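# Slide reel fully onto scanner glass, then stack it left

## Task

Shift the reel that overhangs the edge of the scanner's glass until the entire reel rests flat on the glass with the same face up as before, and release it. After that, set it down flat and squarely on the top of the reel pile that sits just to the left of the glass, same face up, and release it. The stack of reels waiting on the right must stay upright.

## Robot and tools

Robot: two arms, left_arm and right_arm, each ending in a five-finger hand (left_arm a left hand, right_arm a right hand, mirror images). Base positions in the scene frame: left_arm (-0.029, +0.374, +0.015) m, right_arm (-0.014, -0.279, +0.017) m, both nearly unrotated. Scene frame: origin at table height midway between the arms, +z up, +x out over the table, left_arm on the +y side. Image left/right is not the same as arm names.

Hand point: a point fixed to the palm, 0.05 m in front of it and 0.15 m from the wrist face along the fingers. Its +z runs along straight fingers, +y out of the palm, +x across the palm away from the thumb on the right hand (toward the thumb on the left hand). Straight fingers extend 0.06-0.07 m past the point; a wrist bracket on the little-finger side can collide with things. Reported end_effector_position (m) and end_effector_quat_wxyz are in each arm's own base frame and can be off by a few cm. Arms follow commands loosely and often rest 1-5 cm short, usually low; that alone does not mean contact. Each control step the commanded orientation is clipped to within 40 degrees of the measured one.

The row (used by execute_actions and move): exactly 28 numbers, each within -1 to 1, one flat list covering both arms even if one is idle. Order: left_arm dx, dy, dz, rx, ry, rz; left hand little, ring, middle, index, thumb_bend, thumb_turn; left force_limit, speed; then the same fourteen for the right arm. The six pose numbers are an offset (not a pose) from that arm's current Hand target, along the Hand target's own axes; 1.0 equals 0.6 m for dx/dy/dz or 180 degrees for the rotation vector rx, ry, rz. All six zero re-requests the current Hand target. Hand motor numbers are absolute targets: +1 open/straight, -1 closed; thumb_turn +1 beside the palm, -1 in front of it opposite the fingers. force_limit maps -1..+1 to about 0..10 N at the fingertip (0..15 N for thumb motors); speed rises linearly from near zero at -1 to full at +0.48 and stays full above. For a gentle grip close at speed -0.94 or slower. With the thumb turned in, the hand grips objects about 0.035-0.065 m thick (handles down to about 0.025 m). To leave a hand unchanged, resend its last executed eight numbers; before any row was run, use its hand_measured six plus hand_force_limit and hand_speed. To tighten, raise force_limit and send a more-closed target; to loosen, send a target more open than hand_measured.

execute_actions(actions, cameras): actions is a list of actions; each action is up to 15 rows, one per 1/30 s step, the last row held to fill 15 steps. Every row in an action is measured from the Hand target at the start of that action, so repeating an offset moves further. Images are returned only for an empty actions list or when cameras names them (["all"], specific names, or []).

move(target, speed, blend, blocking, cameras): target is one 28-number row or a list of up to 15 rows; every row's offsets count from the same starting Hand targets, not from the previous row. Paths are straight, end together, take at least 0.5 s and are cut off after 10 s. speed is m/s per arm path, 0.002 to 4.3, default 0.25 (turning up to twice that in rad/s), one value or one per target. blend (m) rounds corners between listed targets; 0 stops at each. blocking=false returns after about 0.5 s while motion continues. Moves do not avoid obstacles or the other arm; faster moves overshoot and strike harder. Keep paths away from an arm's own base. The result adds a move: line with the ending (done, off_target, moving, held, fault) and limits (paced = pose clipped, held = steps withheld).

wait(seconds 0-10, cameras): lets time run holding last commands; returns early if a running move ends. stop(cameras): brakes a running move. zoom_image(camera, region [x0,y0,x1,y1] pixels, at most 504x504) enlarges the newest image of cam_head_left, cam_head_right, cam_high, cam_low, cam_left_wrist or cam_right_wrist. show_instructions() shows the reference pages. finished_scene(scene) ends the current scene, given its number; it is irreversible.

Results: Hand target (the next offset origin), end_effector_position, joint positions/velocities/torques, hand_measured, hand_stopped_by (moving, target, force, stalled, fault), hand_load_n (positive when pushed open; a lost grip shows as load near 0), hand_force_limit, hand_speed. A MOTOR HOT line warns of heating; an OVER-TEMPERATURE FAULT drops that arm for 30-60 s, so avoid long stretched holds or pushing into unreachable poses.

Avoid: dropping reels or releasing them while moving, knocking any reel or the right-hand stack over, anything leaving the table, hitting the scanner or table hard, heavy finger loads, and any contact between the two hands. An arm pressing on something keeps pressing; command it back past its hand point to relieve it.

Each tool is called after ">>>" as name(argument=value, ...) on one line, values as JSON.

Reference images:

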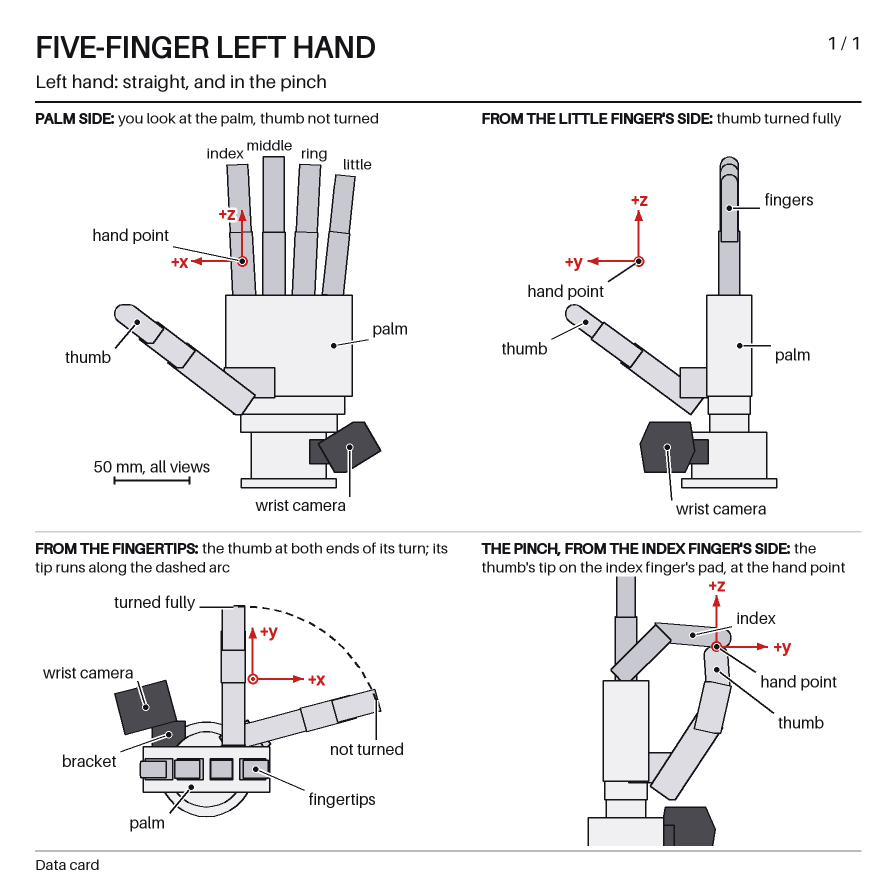

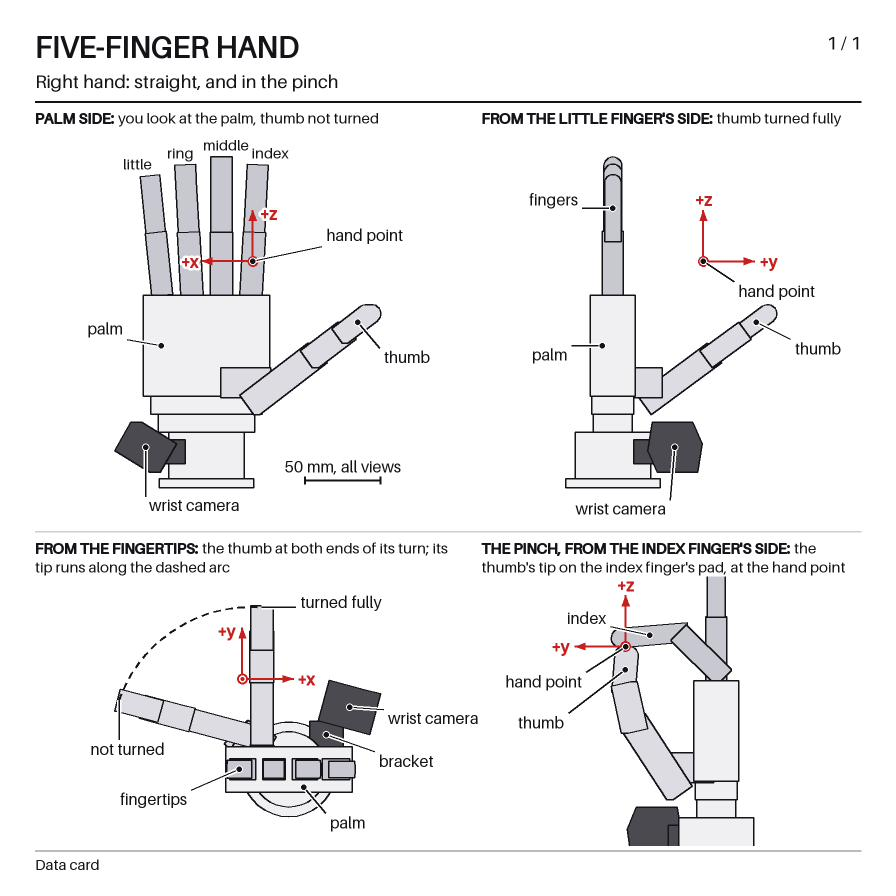

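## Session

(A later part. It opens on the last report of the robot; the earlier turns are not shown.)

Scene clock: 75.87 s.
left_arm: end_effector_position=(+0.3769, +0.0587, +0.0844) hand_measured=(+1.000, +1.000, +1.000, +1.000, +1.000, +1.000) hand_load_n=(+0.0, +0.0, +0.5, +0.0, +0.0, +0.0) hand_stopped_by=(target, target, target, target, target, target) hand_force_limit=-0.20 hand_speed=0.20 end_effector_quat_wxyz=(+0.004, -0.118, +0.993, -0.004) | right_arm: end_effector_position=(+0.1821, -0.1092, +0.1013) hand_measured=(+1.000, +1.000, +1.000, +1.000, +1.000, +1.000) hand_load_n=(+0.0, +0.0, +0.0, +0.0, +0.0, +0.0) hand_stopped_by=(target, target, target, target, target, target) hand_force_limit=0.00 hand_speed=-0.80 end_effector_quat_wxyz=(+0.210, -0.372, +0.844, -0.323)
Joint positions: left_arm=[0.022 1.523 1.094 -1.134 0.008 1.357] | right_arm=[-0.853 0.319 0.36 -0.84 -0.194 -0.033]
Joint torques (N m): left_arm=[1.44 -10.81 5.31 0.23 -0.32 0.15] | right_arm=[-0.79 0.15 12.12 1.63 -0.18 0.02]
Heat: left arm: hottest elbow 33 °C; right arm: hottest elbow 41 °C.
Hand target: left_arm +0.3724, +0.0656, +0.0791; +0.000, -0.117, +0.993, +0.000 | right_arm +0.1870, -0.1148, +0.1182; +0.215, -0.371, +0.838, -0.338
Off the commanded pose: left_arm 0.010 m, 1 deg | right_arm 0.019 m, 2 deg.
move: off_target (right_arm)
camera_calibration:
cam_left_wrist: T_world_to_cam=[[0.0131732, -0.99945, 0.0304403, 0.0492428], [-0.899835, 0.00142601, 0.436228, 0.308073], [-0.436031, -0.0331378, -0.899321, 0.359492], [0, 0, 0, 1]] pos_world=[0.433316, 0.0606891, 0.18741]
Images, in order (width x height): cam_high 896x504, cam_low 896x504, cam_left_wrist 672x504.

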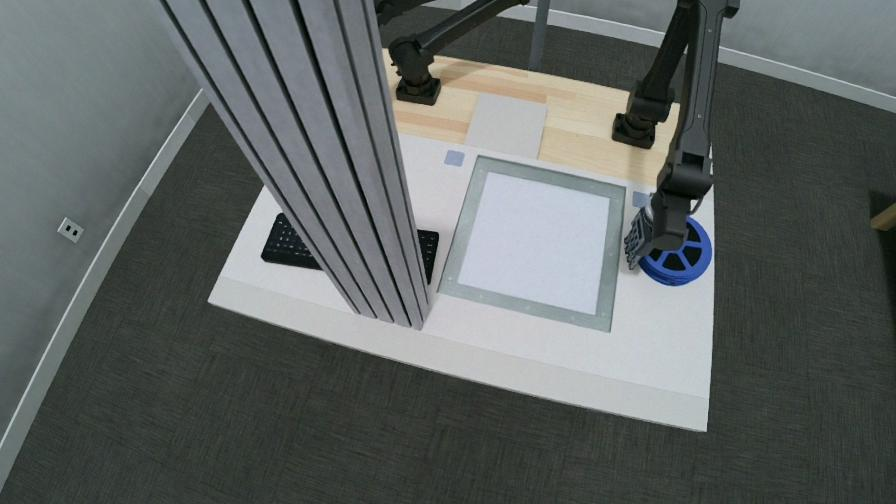

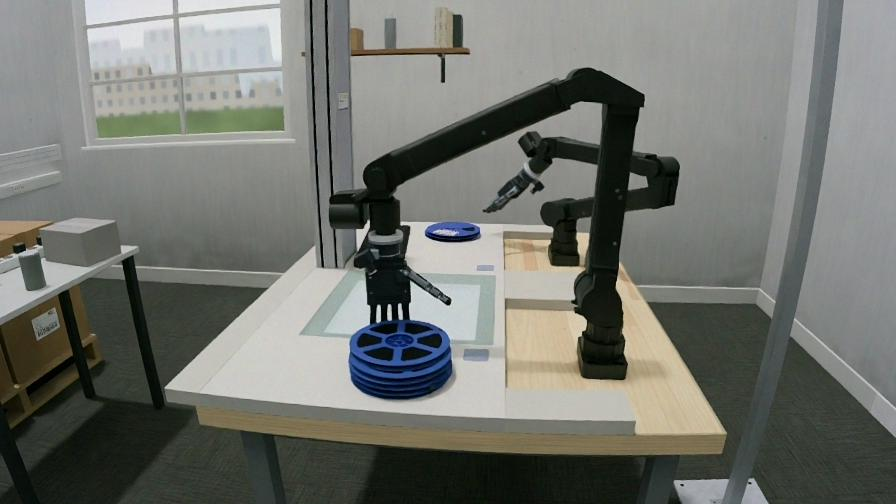

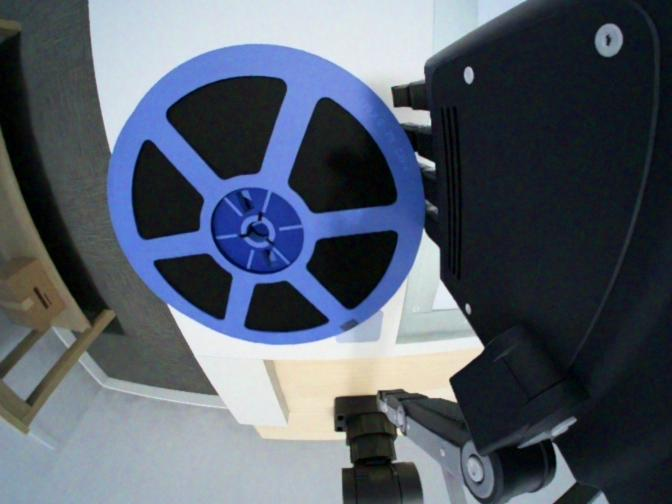

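>>> move(target=[0,0.02,0,0,0,0,1,1,1,1,1,1,-0.2,0.2,0,0,0,0,0,0,1,1,1,1,1,1,0,-0.8], speed=0.05, cameras=["cam_low","cam_high","cam_left_wrist"])

>>> zoom_image(camera="cam_low", region=[320, 270, 490, 410])

>>> zoom_image(camera="cam_left_wrist", region=[60, 20, 480, 380])

Scene clock: 77.47 s.
left_arm: end_effector_position=(+0.3745, +0.0699, +0.0845) hand_measured=(+1.000, +1.000, +1.000, +1.000, +1.000, +1.000) hand_load_n=(+0.0, +0.0, +0.5, +0.0, +0.0, +0.0) hand_stopped_by=(target, target, target, target, target, target) hand_force_limit=-0.20 hand_speed=0.20 end_effector_quat_wxyz=(+0.004, -0.117, +0.993, -0.004) | right_arm: end_effector_position=(+0.1821, -0.1092, +0.1013) hand_measured=(+1.000, +1.000, +1.000, +1.000, +1.000, +1.000) hand_load_n=(+0.0, +0.0, +0.0, +0.0, +0.0, +0.0) hand_stopped_by=(target, target, target, target, target, target) hand_force_limit=0.00 hand_speed=-0.80 end_effector_quat_wxyz=(+0.210, -0.372, +0.844, -0.323)
Joint positions: left_arm=[0.049 1.517 1.088 -1.133 0.008 1.385] | right_arm=[-0.853 0.319 0.36 -0.84 -0.194 -0.033]
Joint torques (N m): left_arm=[1.38 -10.81 5.34 0.18 -0.34 0.13] | right_arm=[-0.79 0.32 12.15 1.65 -0.18 0.02]
Heat: left arm: hottest elbow 33 °C; right arm: hottest elbow 41 °C.
Hand target: left_arm +0.3697, +0.0772, +0.0792; +0.000, -0.117, +0.993, +0.000 | right_arm +0.1870, -0.1148, +0.1182; +0.215, -0.371, +0.838, -0.338
Off the commanded pose: left_arm 0.010 m, 1 deg | right_arm 0.019 m, 2 deg.
move: off_target (right_arm)
camera_calibration:
cam_left_wrist: T_world_to_cam=[[0.0120712, -0.99946, 0.030557, 0.0610201], [-0.900298, 0.00243405, 0.435266, 0.30616], [-0.435106, -0.0327646, -0.899783, 0.358569], [0, 0, 0, 1]] pos_world=[0.430914, 0.0719903, 0.187508]
Images, in order (width x height): cam_high 896x504, cam_low 896x504, cam_left_wrist 672x504.

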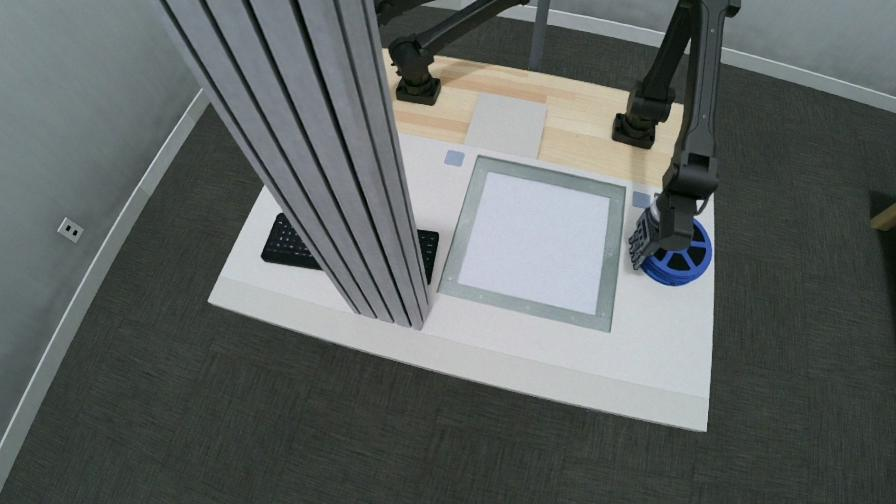

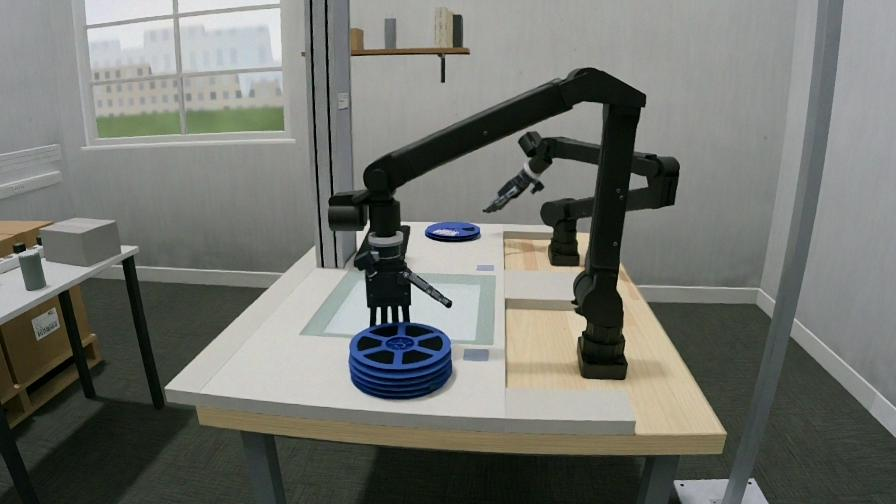

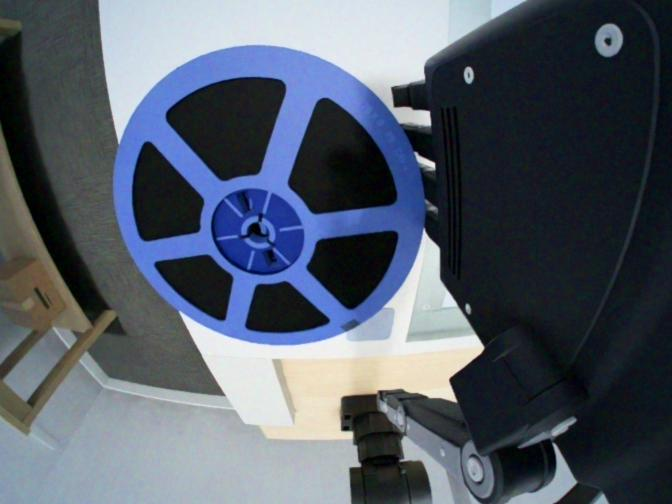

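Scaled by 2.965 from the camera's 896x504 image, which has a finer 1280x720 frame.

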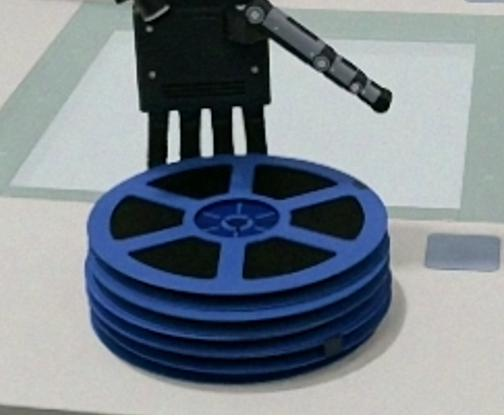

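Scaled by 1.200 from the camera's 672x504 image, which has a finer 960x720 frame.

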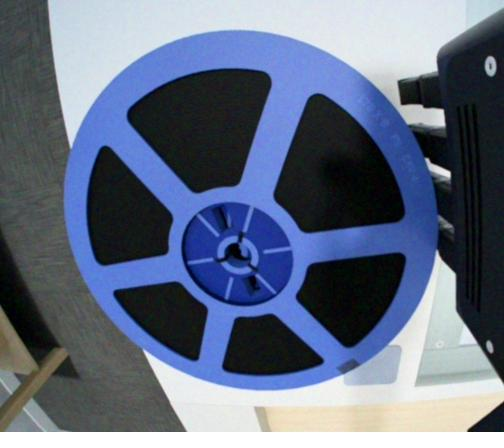

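>>> move(target=[0,0.0085,0,0,0,0,1,1,1,1,1,1,-0.2,0.2,0,0,0,0,0,0,1,1,1,1,1,1,0,-0.8], speed=0.04, cameras=["cam_low","cam_high","cam_left_wrist"])

>>> zoom_image(camera="cam_low", region=[335, 310, 465, 410])

>>> zoom_image(camera="cam_high", region=[620, 200, 730, 300])

Scene clock: 78.63 s.
left_arm: end_effector_position=(+0.3743, +0.0736, +0.0843) hand_measured=(+1.000, +1.000, +1.000, +1.000, +1.000, +1.000) hand_load_n=(+0.0, +0.0, +0.5, +0.0, +0.0, +0.0) hand_stopped_by=(target, target, target, target, target, target) hand_force_limit=-0.20 hand_speed=0.20 end_effector_quat_wxyz=(+0.005, -0.116, +0.993, -0.005) | right_arm: end_effector_position=(+0.1821, -0.1092, +0.1013) hand_measured=(+1.000, +1.000, +1.000, +1.000, +1.000, +1.000) hand_load_n=(+0.0, +0.0, +0.0, +0.0, +0.0, +0.0) hand_stopped_by=(target, target, target, target, target, target) hand_force_limit=0.00 hand_speed=-0.80 end_effector_quat_wxyz=(+0.210, -0.372, +0.844, -0.323)
Joint positions: left_arm=[0.058 1.515 1.086 -1.131 0.009 1.396] | right_arm=[-0.853 0.319 0.36 -0.84 -0.194 -0.033]
Joint torques (N m): left_arm=[1.79 -10.75 5.27 0.14 -0.39 0.14] | right_arm=[-0.85 0.15 12.14 1.65 -0.19 0.01]
Heat: left arm: hottest elbow 33 °C; right arm: hottest elbow 41 °C.
Hand target: left_arm +0.3685, +0.0823, +0.0791; +0.000, -0.117, +0.993, +0.000 | right_arm +0.1870, -0.1148, +0.1182; +0.215, -0.371, +0.838, -0.338
Off the commanded pose: left_arm 0.012 m, 1 deg | right_arm 0.019 m, 2 deg.
move: off_target (left_arm, right_arm)
camera_calibration:
cam_left_wrist: T_world_to_cam=[[0.00966189, -0.999458, 0.0314572, 0.0655001], [-0.901011, 0.00494229, 0.433767, 0.306143], [-0.433688, -0.0325343, -0.900476, 0.357879], [0, 0, 0, 1]] pos_world=[0.430413, 0.0755949, 0.187406]
Images, in order (width x height): cam_high 896x504, cam_low 896x504, cam_left_wrist 672x504.

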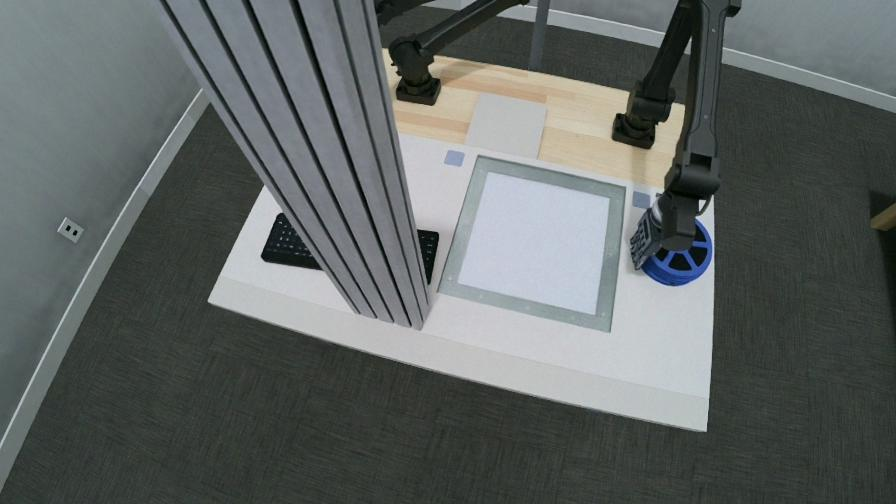

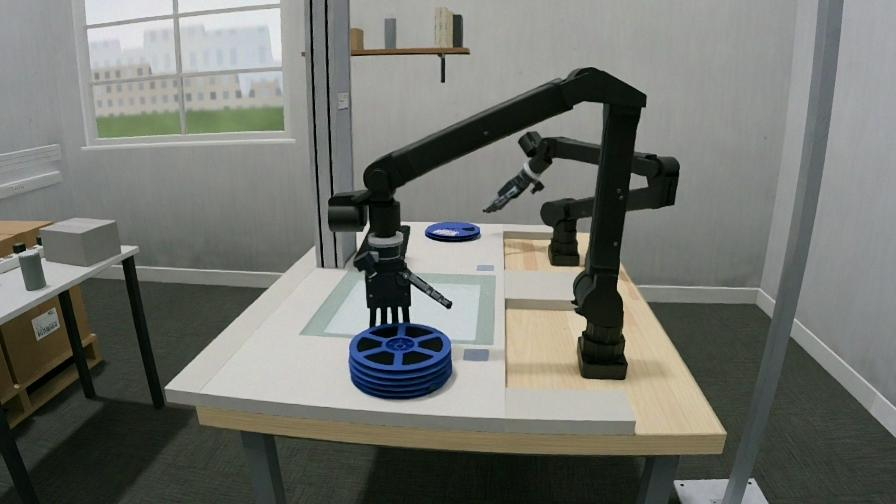

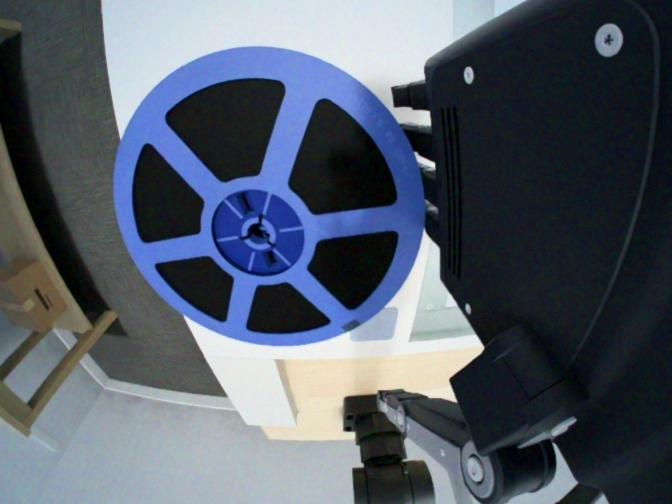

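Scaled by 3.877 from the camera's 896x504 image, which has a finer 1280x720 frame.

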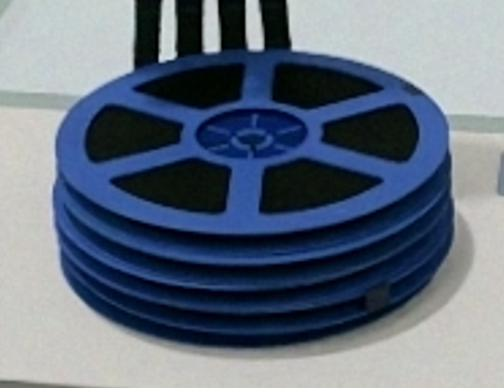

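Scaled by 4.582 from the camera's 896x504 image, which has a finer 1280x720 frame.

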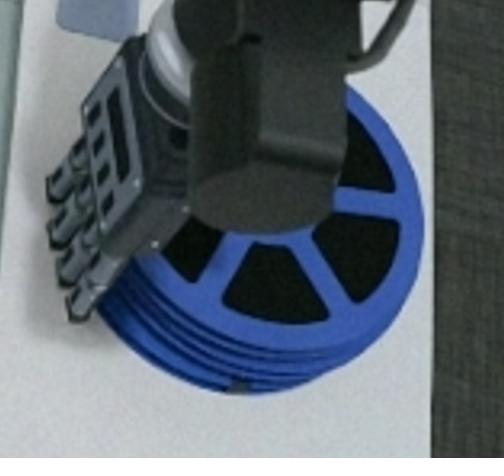

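>>> move(target=[[0,-0.08,0,0,0,0,1,1,1,1,1,1,-0.2,0.2,0,0,0,0,0,0,1,1,1,1,1,1,0,-0.8],[0,-0.12,-0.12,0,0,0,1,1,1,1,1,1,-0.2,0.2,0,0,0,0,0,0,1,1,1,1,1,1,0,-0.8]], speed=0.1, cameras=["cam_low","cam_high","cam_left_wrist"])

>>> zoom_image(camera="cam_low", region=[335, 310, 465, 410])

>>> zoom_image(camera="cam_high", region=[620, 200, 730, 300])

>>> zoom_image(camera="cam_left_wrist", region=[20, 0, 440, 360])

Scene clock: 81.30 s.
left_arm: end_effector_position=(+0.3700, +0.0171, +0.1352) hand_measured=(+1.000, +1.000, +1.000, +1.000, +1.000, +1.000) hand_load_n=(+0.0, +0.0, +0.0, +0.0, +0.0, +0.0) hand_stopped_by=(target, target, target, target, target, target) hand_force_limit=-0.20 hand_speed=0.20 end_effector_quat_wxyz=(-0.019, -0.113, +0.993, +0.005) | right_arm: end_effector_position=(+0.1821, -0.1092, +0.1013) hand_measured=(+1.000, +1.000, +1.000, +1.000, +1.000, +1.000) hand_load_n=(+0.0, +0.0, +0.0, +0.0, +0.0, -0.5) hand_stopped_by=(target, target, target, target, target, target) hand_force_limit=0.00 hand_speed=-0.80 end_effector_quat_wxyz=(+0.210, -0.372, +0.844, -0.323)
Joint positions: left_arm=[-0.084 1.494 1.196 -1.312 -0.003 1.26] | right_arm=[-0.853 0.319 0.36 -0.84 -0.194 -0.033]
Joint torques (N m): left_arm=[-0.15 -11.16 9.99 -0.51 0.13 -0.13] | right_arm=[-0.79 0.15 12.15 1.65 -0.19 0.02]
Heat: left arm: hottest elbow 33 °C; right arm: hottest elbow 41 °C.
Hand target: left_arm +0.3851, +0.0122, +0.1511; +0.000, -0.117, +0.993, +0.000 | right_arm +0.1870, -0.1148, +0.1182; +0.215, -0.371, +0.838, -0.338
Off the commanded pose: left_arm 0.023 m, 2 deg | right_arm 0.019 m, 2 deg.
move: off_target (left_arm, right_arm)
camera_calibration:
cam_left_wrist: T_world_to_cam=[[0.00505142, -0.999848, 0.0167095, 0.0111449], [-0.878109, 0.00355945, 0.478447, 0.266024], [-0.478434, -0.0170896, -0.877957, 0.413266], [0, 0, 0, 1]] pos_world=[0.431262, 0.0172589, 0.235365]
Images, in order (width x height): cam_high 896x504, cam_low 896x504, cam_left_wrist 672x504.

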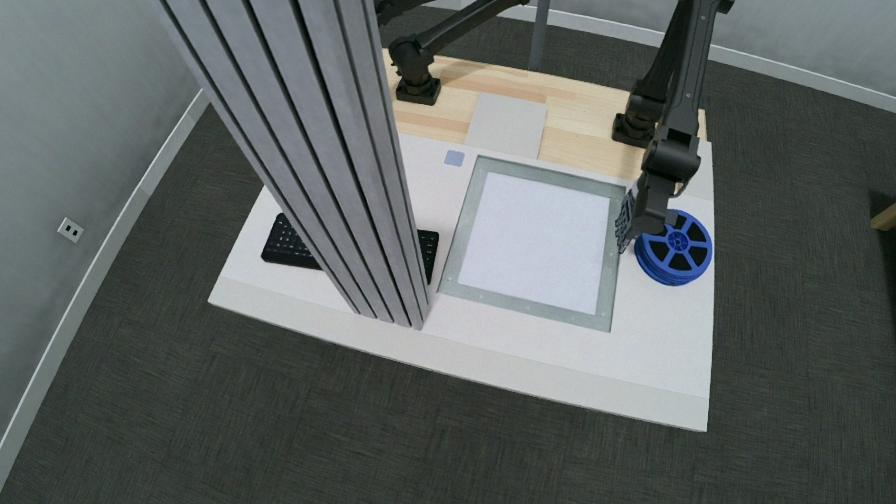

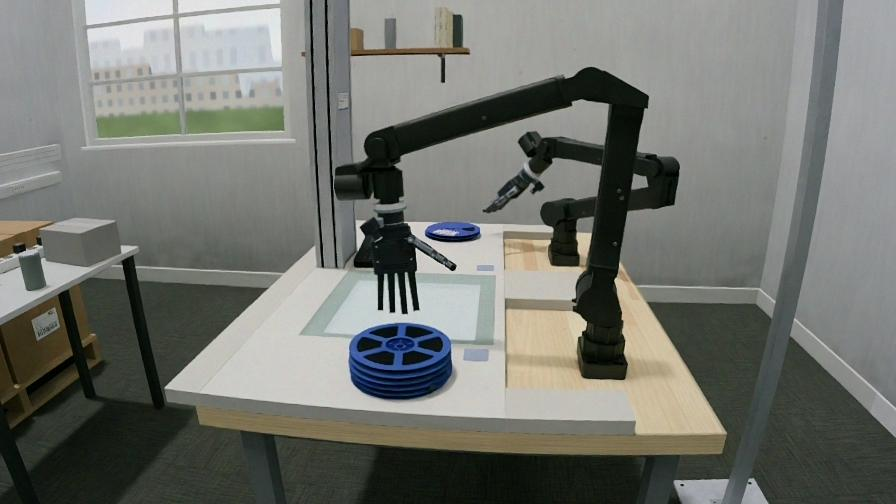

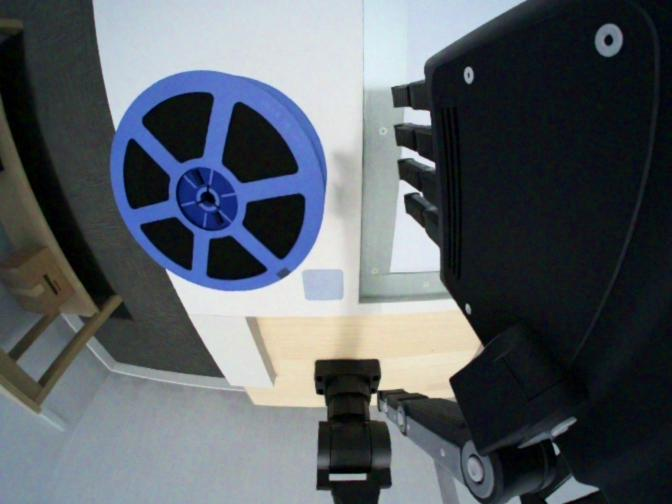

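Scaled by 3.877 from the camera's 896x504 image, which has a finer 1280x720 frame.

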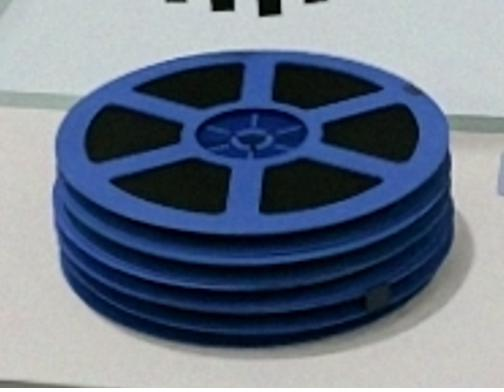

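Scaled by 4.582 from the camera's 896x504 image, which has a finer 1280x720 frame.

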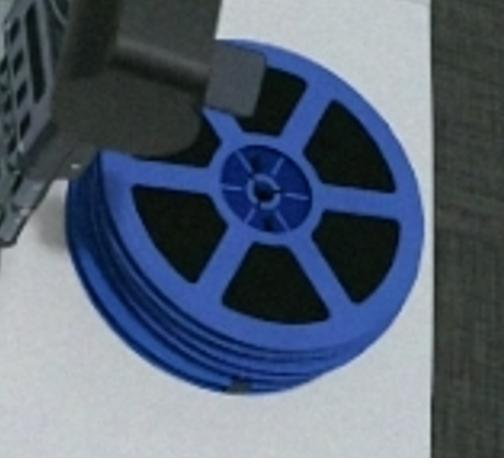

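Scaled by 1.200 from the camera's 672x504 image, which has a finer 960x720 frame.

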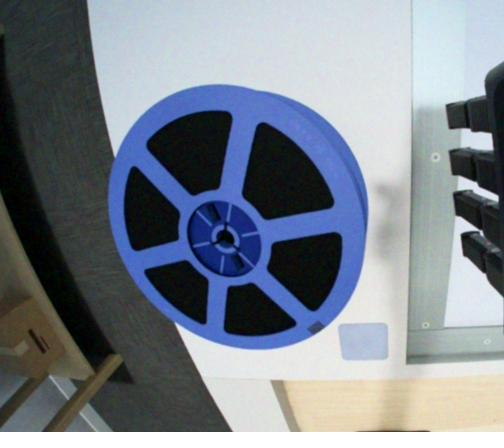

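>>> zoom_image(camera="cam_high", region=[630, 205, 690, 290])

>>> zoom_image(camera="cam_low", region=[340, 340, 400, 405])

>>> zoom_image(camera="cam_low", region=[400, 340, 460, 405])

Scaled by 5.929 from the camera's 896x504 image, which has a finer 1280x720 frame.

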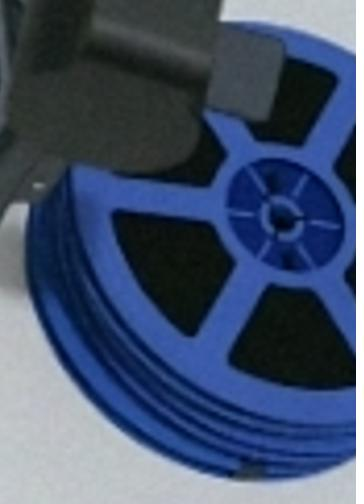

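Scaled by 7.754 from the camera's 896x504 image, which has a finer 1280x720 frame.

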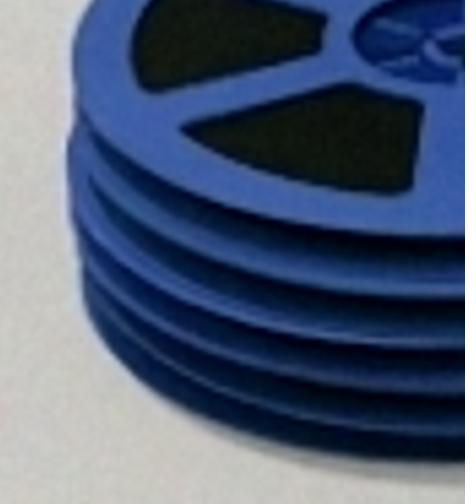

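Scaled by 7.754 from the camera's 896x504 image, which has a finer 1280x720 frame.

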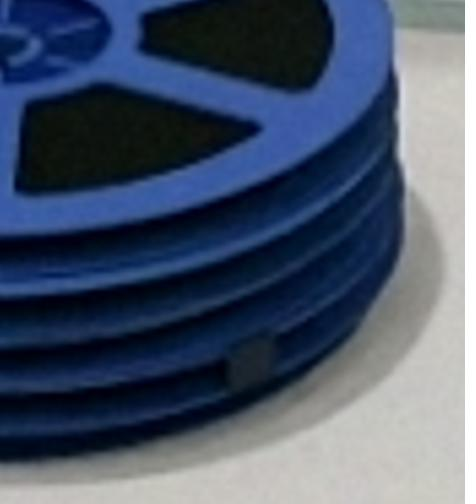

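>>> zoom_image(camera="cam_low", region=[385, 360, 425, 405])

>>> zoom_image(camera="cam_high", region=[630, 250, 675, 290])

Scaled by 11.200 from the camera's 896x504 image, which has a finer 1280x720 frame.

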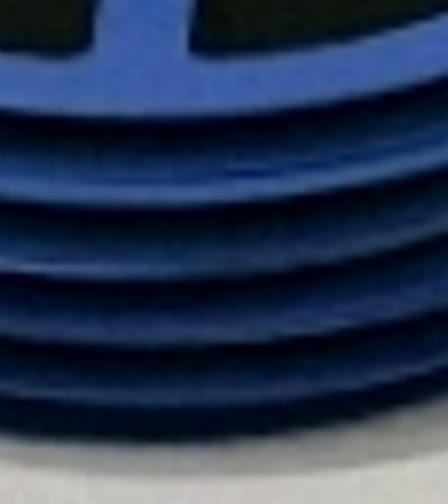

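Scaled by 11.200 from the camera's 896x504 image, which has a finer 1280x720 frame.

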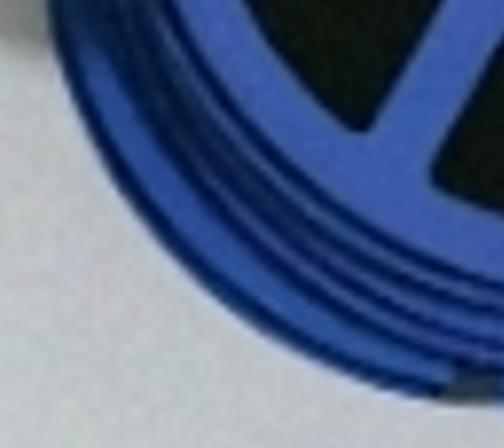

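>>> move(target=[[0,0,-0.085,0,0,0,1,1,1,1,1,1,-0.2,0.2,0,0,0,0,0,0,1,1,1,1,1,1,0,-0.8],[0.037,0.182,-0.085,0,0,0,1,1,1,1,1,1,-0.2,0.2,0,0,0,0,0,0,1,1,1,1,1,1,0,-0.8]], speed=0.15, blend=0.02, cameras=["cam_low","cam_high","cam_left_wrist"])

>>> zoom_image(camera="cam_low", region=[385, 360, 425, 405])

Scene clock: 86.63 s.
left_arm: end_effector_position=(+0.3431, +0.1121, +0.2024) hand_measured=(+1.000, +1.000, +1.000, +1.000, +1.000, +1.000) hand_load_n=(+0.0, +0.0, +0.0, +0.0, +0.0, +0.0) hand_stopped_by=(target, target, target, target, target, target) hand_force_limit=-0.20 hand_speed=0.20 end_effector_quat_wxyz=(+0.005, -0.121, +0.993, +0.001) | right_arm: end_effector_position=(+0.1821, -0.1092, +0.1013) hand_measured=(+1.000, +1.000, +1.000, +1.000, +1.000, +1.000) hand_load_n=(+0.0, +0.0, +0.0, +0.0, +0.0, +0.0) hand_stopped_by=(target, target, target, target, target, target) hand_force_limit=0.00 hand_speed=-0.80 end_effector_quat_wxyz=(+0.210, -0.372, +0.844, -0.323)
Joint positions: left_arm=[0.156 1.364 1.247 -1.445 -0.002 1.484] | right_arm=[-0.853 0.319 0.36 -0.84 -0.194 -0.033]
Joint torques (N m): left_arm=[0.67 -9.76 6.49 -0.39 0.09 0.12] | right_arm=[-0.85 0.15 12.16 1.63 -0.18 0.02]
Heat: left arm: hottest elbow 33 °C; right arm: hottest elbow 42 °C.
Hand target: left_arm +0.3382, +0.1132, +0.2022; +0.000, -0.117, +0.993, +0.000 | right_arm +0.1870, -0.1148, +0.1182; +0.215, -0.371, +0.838, -0.338
Off the commanded pose: left_arm 0.005 m, 1 deg | right_arm 0.019 m, 2 deg.
move: off_target (right_arm)
camera_calibration:
cam_left_wrist: T_world_to_cam=[[0.0197398, -0.999619, 0.0192667, 0.099538], [-0.900189, -0.00938443, 0.435397, 0.22758], [-0.435051, -0.0259383, -0.900032, 0.451682], [0, 0, 0, 1]] pos_world=[0.399405, 0.113352, 0.305523]
Images, in order (width x height): cam_high 896x504, cam_low 896x504, cam_left_wrist 672x504.

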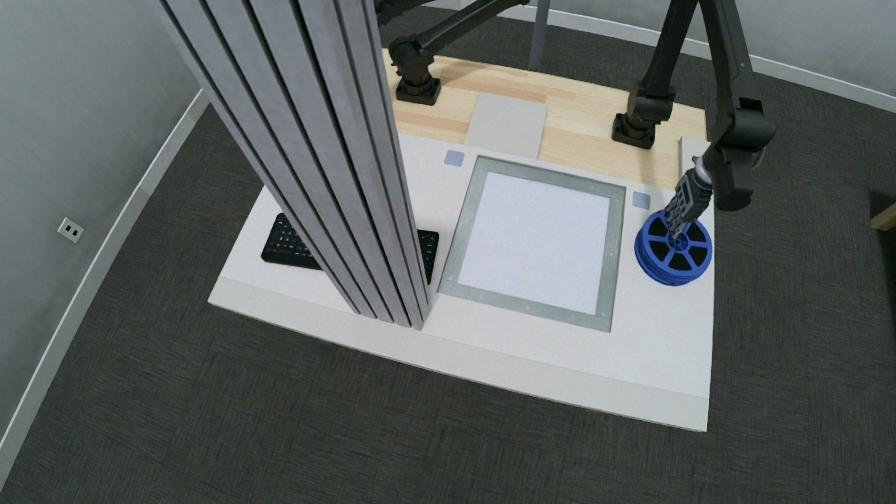

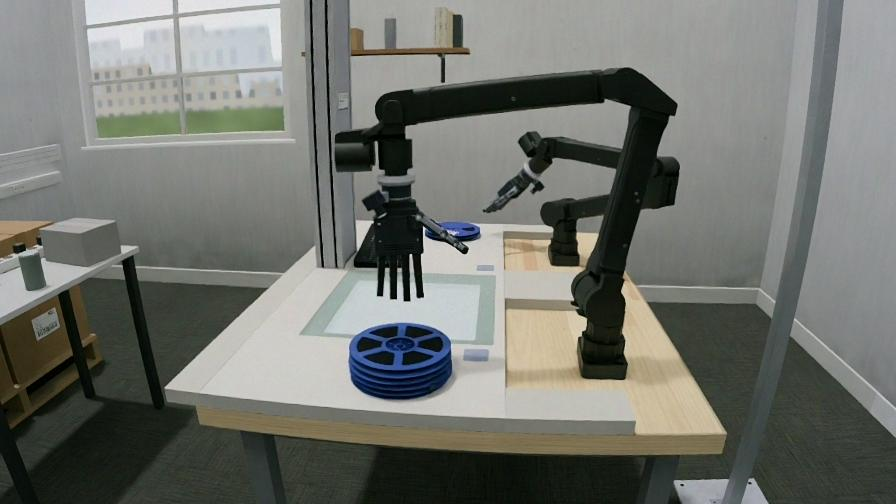

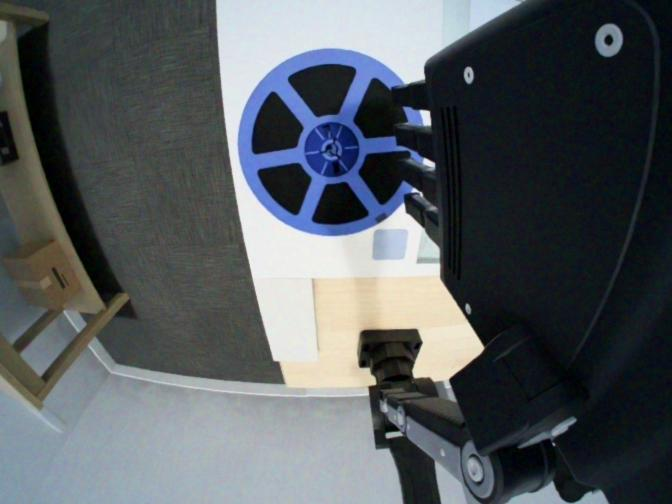

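Scaled by 11.200 from the camera's 896x504 image, which has a finer 1280x720 frame.

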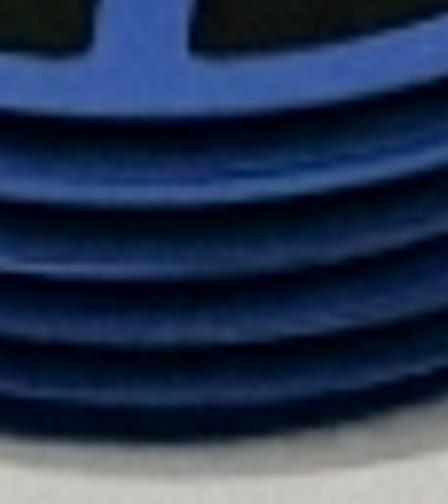

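>>> zoom_image(camera="cam_left_wrist", region=[225, 35, 425, 245])

>>> zoom_image(camera="cam_high", region=[625, 205, 720, 295])

Scaled by 2.400 from the camera's 672x504 image, which has a finer 960x720 frame.

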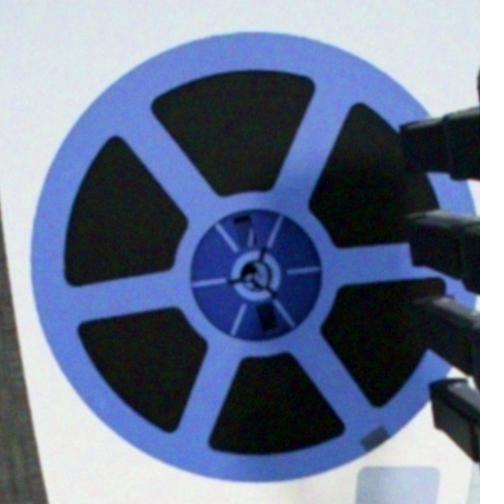

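Scaled by 5.305 from the camera's 896x504 image, which has a finer 1280x720 frame.

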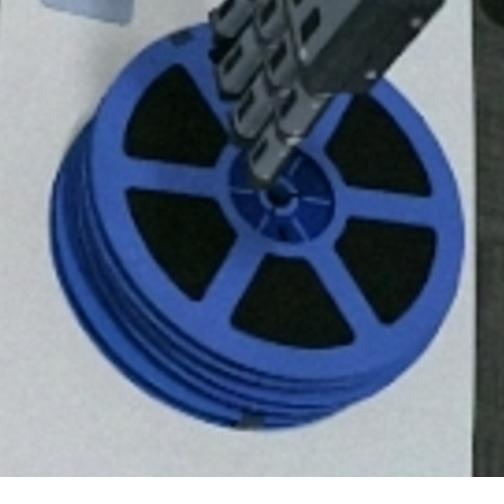

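>>> zoom_image(camera="cam_high", region=[638, 252, 668, 282])

>>> zoom_image(camera="cam_low", region=[345, 350, 375, 390])

>>> zoom_image(camera="cam_low", region=[430, 345, 460, 385])

Scaled by 16.800 from the camera's 896x504 image, which has a finer 1280x720 frame.

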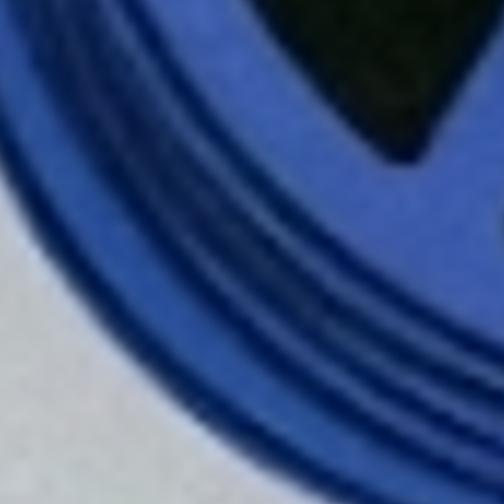

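Scaled by 12.600 from the camera's 896x504 image, which has a finer 1280x720 frame.

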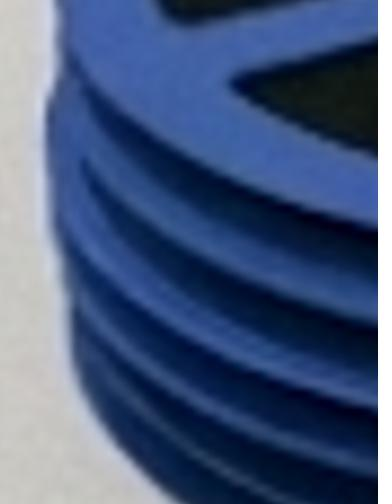

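Scaled by 12.600 from the camera's 896x504 image, which has a finer 1280x720 frame.

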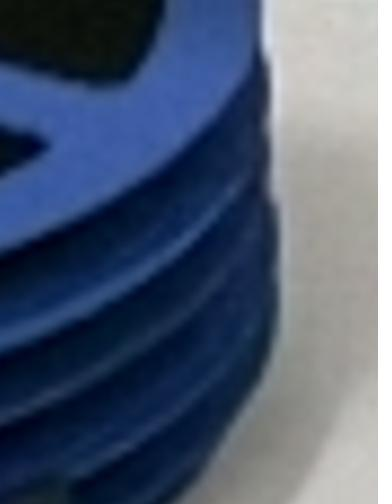

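>>> move(target=[[-0.0375,-0.1725,0.02,0,0,0,1,1,1,1,1,1,-0.2,0.2,0,0,0,0,0,0,1,1,1,1,1,1,0,-0.8],[-0.0375,-0.1725,0.205,0,0,0,1,1,1,1,1,1,-0.2,0.2,0,0,0,0,0,0,1,1,1,1,1,1,0,-0.8],[-0.0372,-0.0801,0.205,0,0,0,1,1,1,1,1,1,-0.2,0.2,0,0,0,0,0,0,1,1,1,1,1,1,0,-0.8],[-0.0372,-0.0551,0.205,0,0,0,1,1,1,1,1,1,-0.2,0.2,0,0,0,0,0,0,1,1,1,1,1,1,0,-0.8]], speed=[0.2,0.15,0.12,0.04], blend=[0.02,0,0.005,0], cameras=["cam_low","cam_high","cam_left_wrist"])

>>> zoom_image(camera="cam_low", region=[335, 310, 465, 410])

>>> zoom_image(camera="cam_low", region=[385, 360, 425, 405])

Scene clock: 93.77 s.
left_arm: end_effector_position=(+0.3731, +0.0765, +0.0841) hand_measured=(+1.000, +1.000, +1.000, +1.000, +1.000, +1.000) hand_load_n=(+0.0, +0.5, +0.5, +0.0, +0.0, +0.0) hand_stopped_by=(target, target, target, target, target, target) hand_force_limit=-0.20 hand_speed=0.20 end_effector_quat_wxyz=(+0.004, -0.115, +0.993, -0.006) | right_arm: end_effector_position=(+0.1821, -0.1092, +0.1013) hand_measured=(+1.000, +1.000, +1.000, +1.000, +1.000, +1.000) hand_load_n=(+0.0, +0.0, +0.0, +0.0, +0.0, +0.0) hand_stopped_by=(target, target, target, target, target, target) hand_force_limit=0.00 hand_speed=-0.80 end_effector_quat_wxyz=(+0.210, -0.372, +0.844, -0.323)
Joint positions: left_arm=[0.066 1.514 1.084 -1.132 0.012 1.406] | right_arm=[-0.853 0.319 0.36 -0.84 -0.194 -0.033]
Joint torques (N m): left_arm=[1.9 -10.7 5.31 0.23 -0.5 0.15] | right_arm=[-0.79 0.21 12.14 1.62 -0.18 0.02]
Heat: left arm: hottest elbow 33 °C; right arm: hottest elbow 42 °C.
Hand target: left_arm +0.3677, +0.0864, +0.0791; +0.000, -0.117, +0.993, +0.000 | right_arm +0.1870, -0.1148, +0.1182; +0.215, -0.371, +0.838, -0.338
Off the commanded pose: left_arm 0.012 m, 1 deg | right_arm 0.019 m, 2 deg.
move: off_target (left_arm, right_arm)
camera_calibration:
cam_left_wrist: T_world_to_cam=[[0.00817496, -0.999383, 0.0341499, 0.0686519], [-0.900442, 0.00749571, 0.434911, 0.30466], [-0.434899, -0.0343054, -0.899826, 0.3579], [0, 0, 0, 1]] pos_world=[0.429418, 0.0786038, 0.187203]
Images, in order (width x height): cam_high 896x504, cam_low 896x504, cam_left_wrist 672x504.

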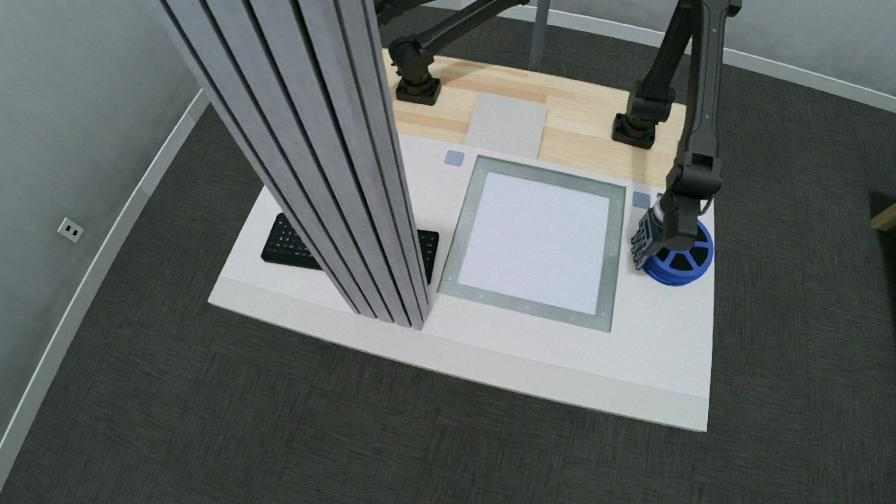

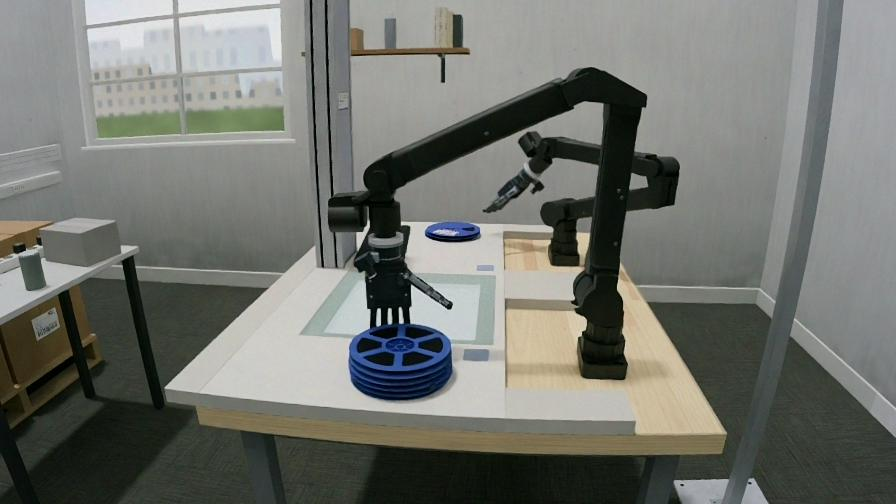

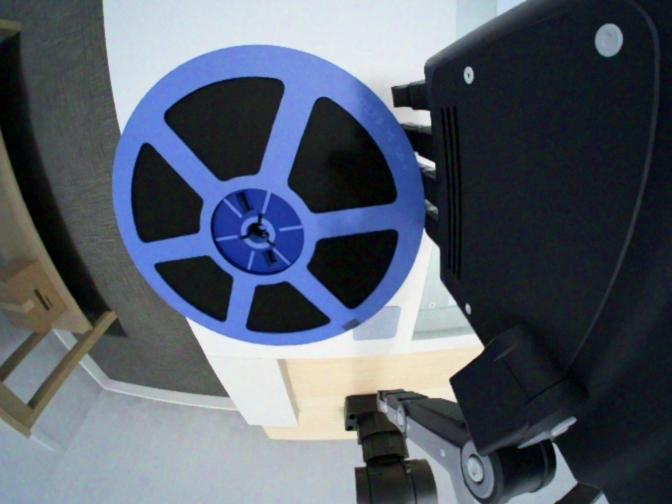

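Scaled by 3.877 from the camera's 896x504 image, which has a finer 1280x720 frame.

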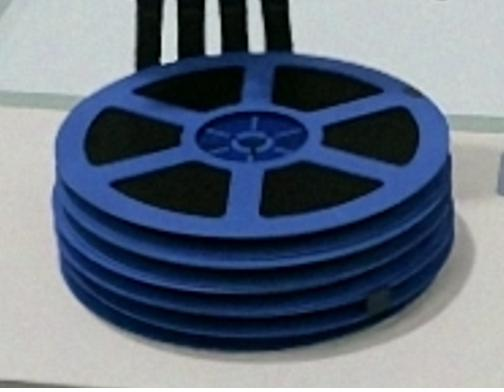

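Scaled by 11.200 from the camera's 896x504 image, which has a finer 1280x720 frame.

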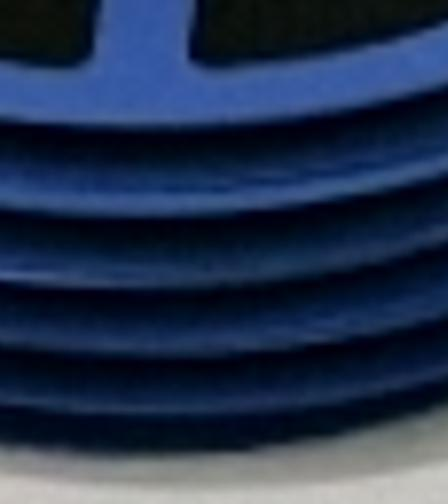

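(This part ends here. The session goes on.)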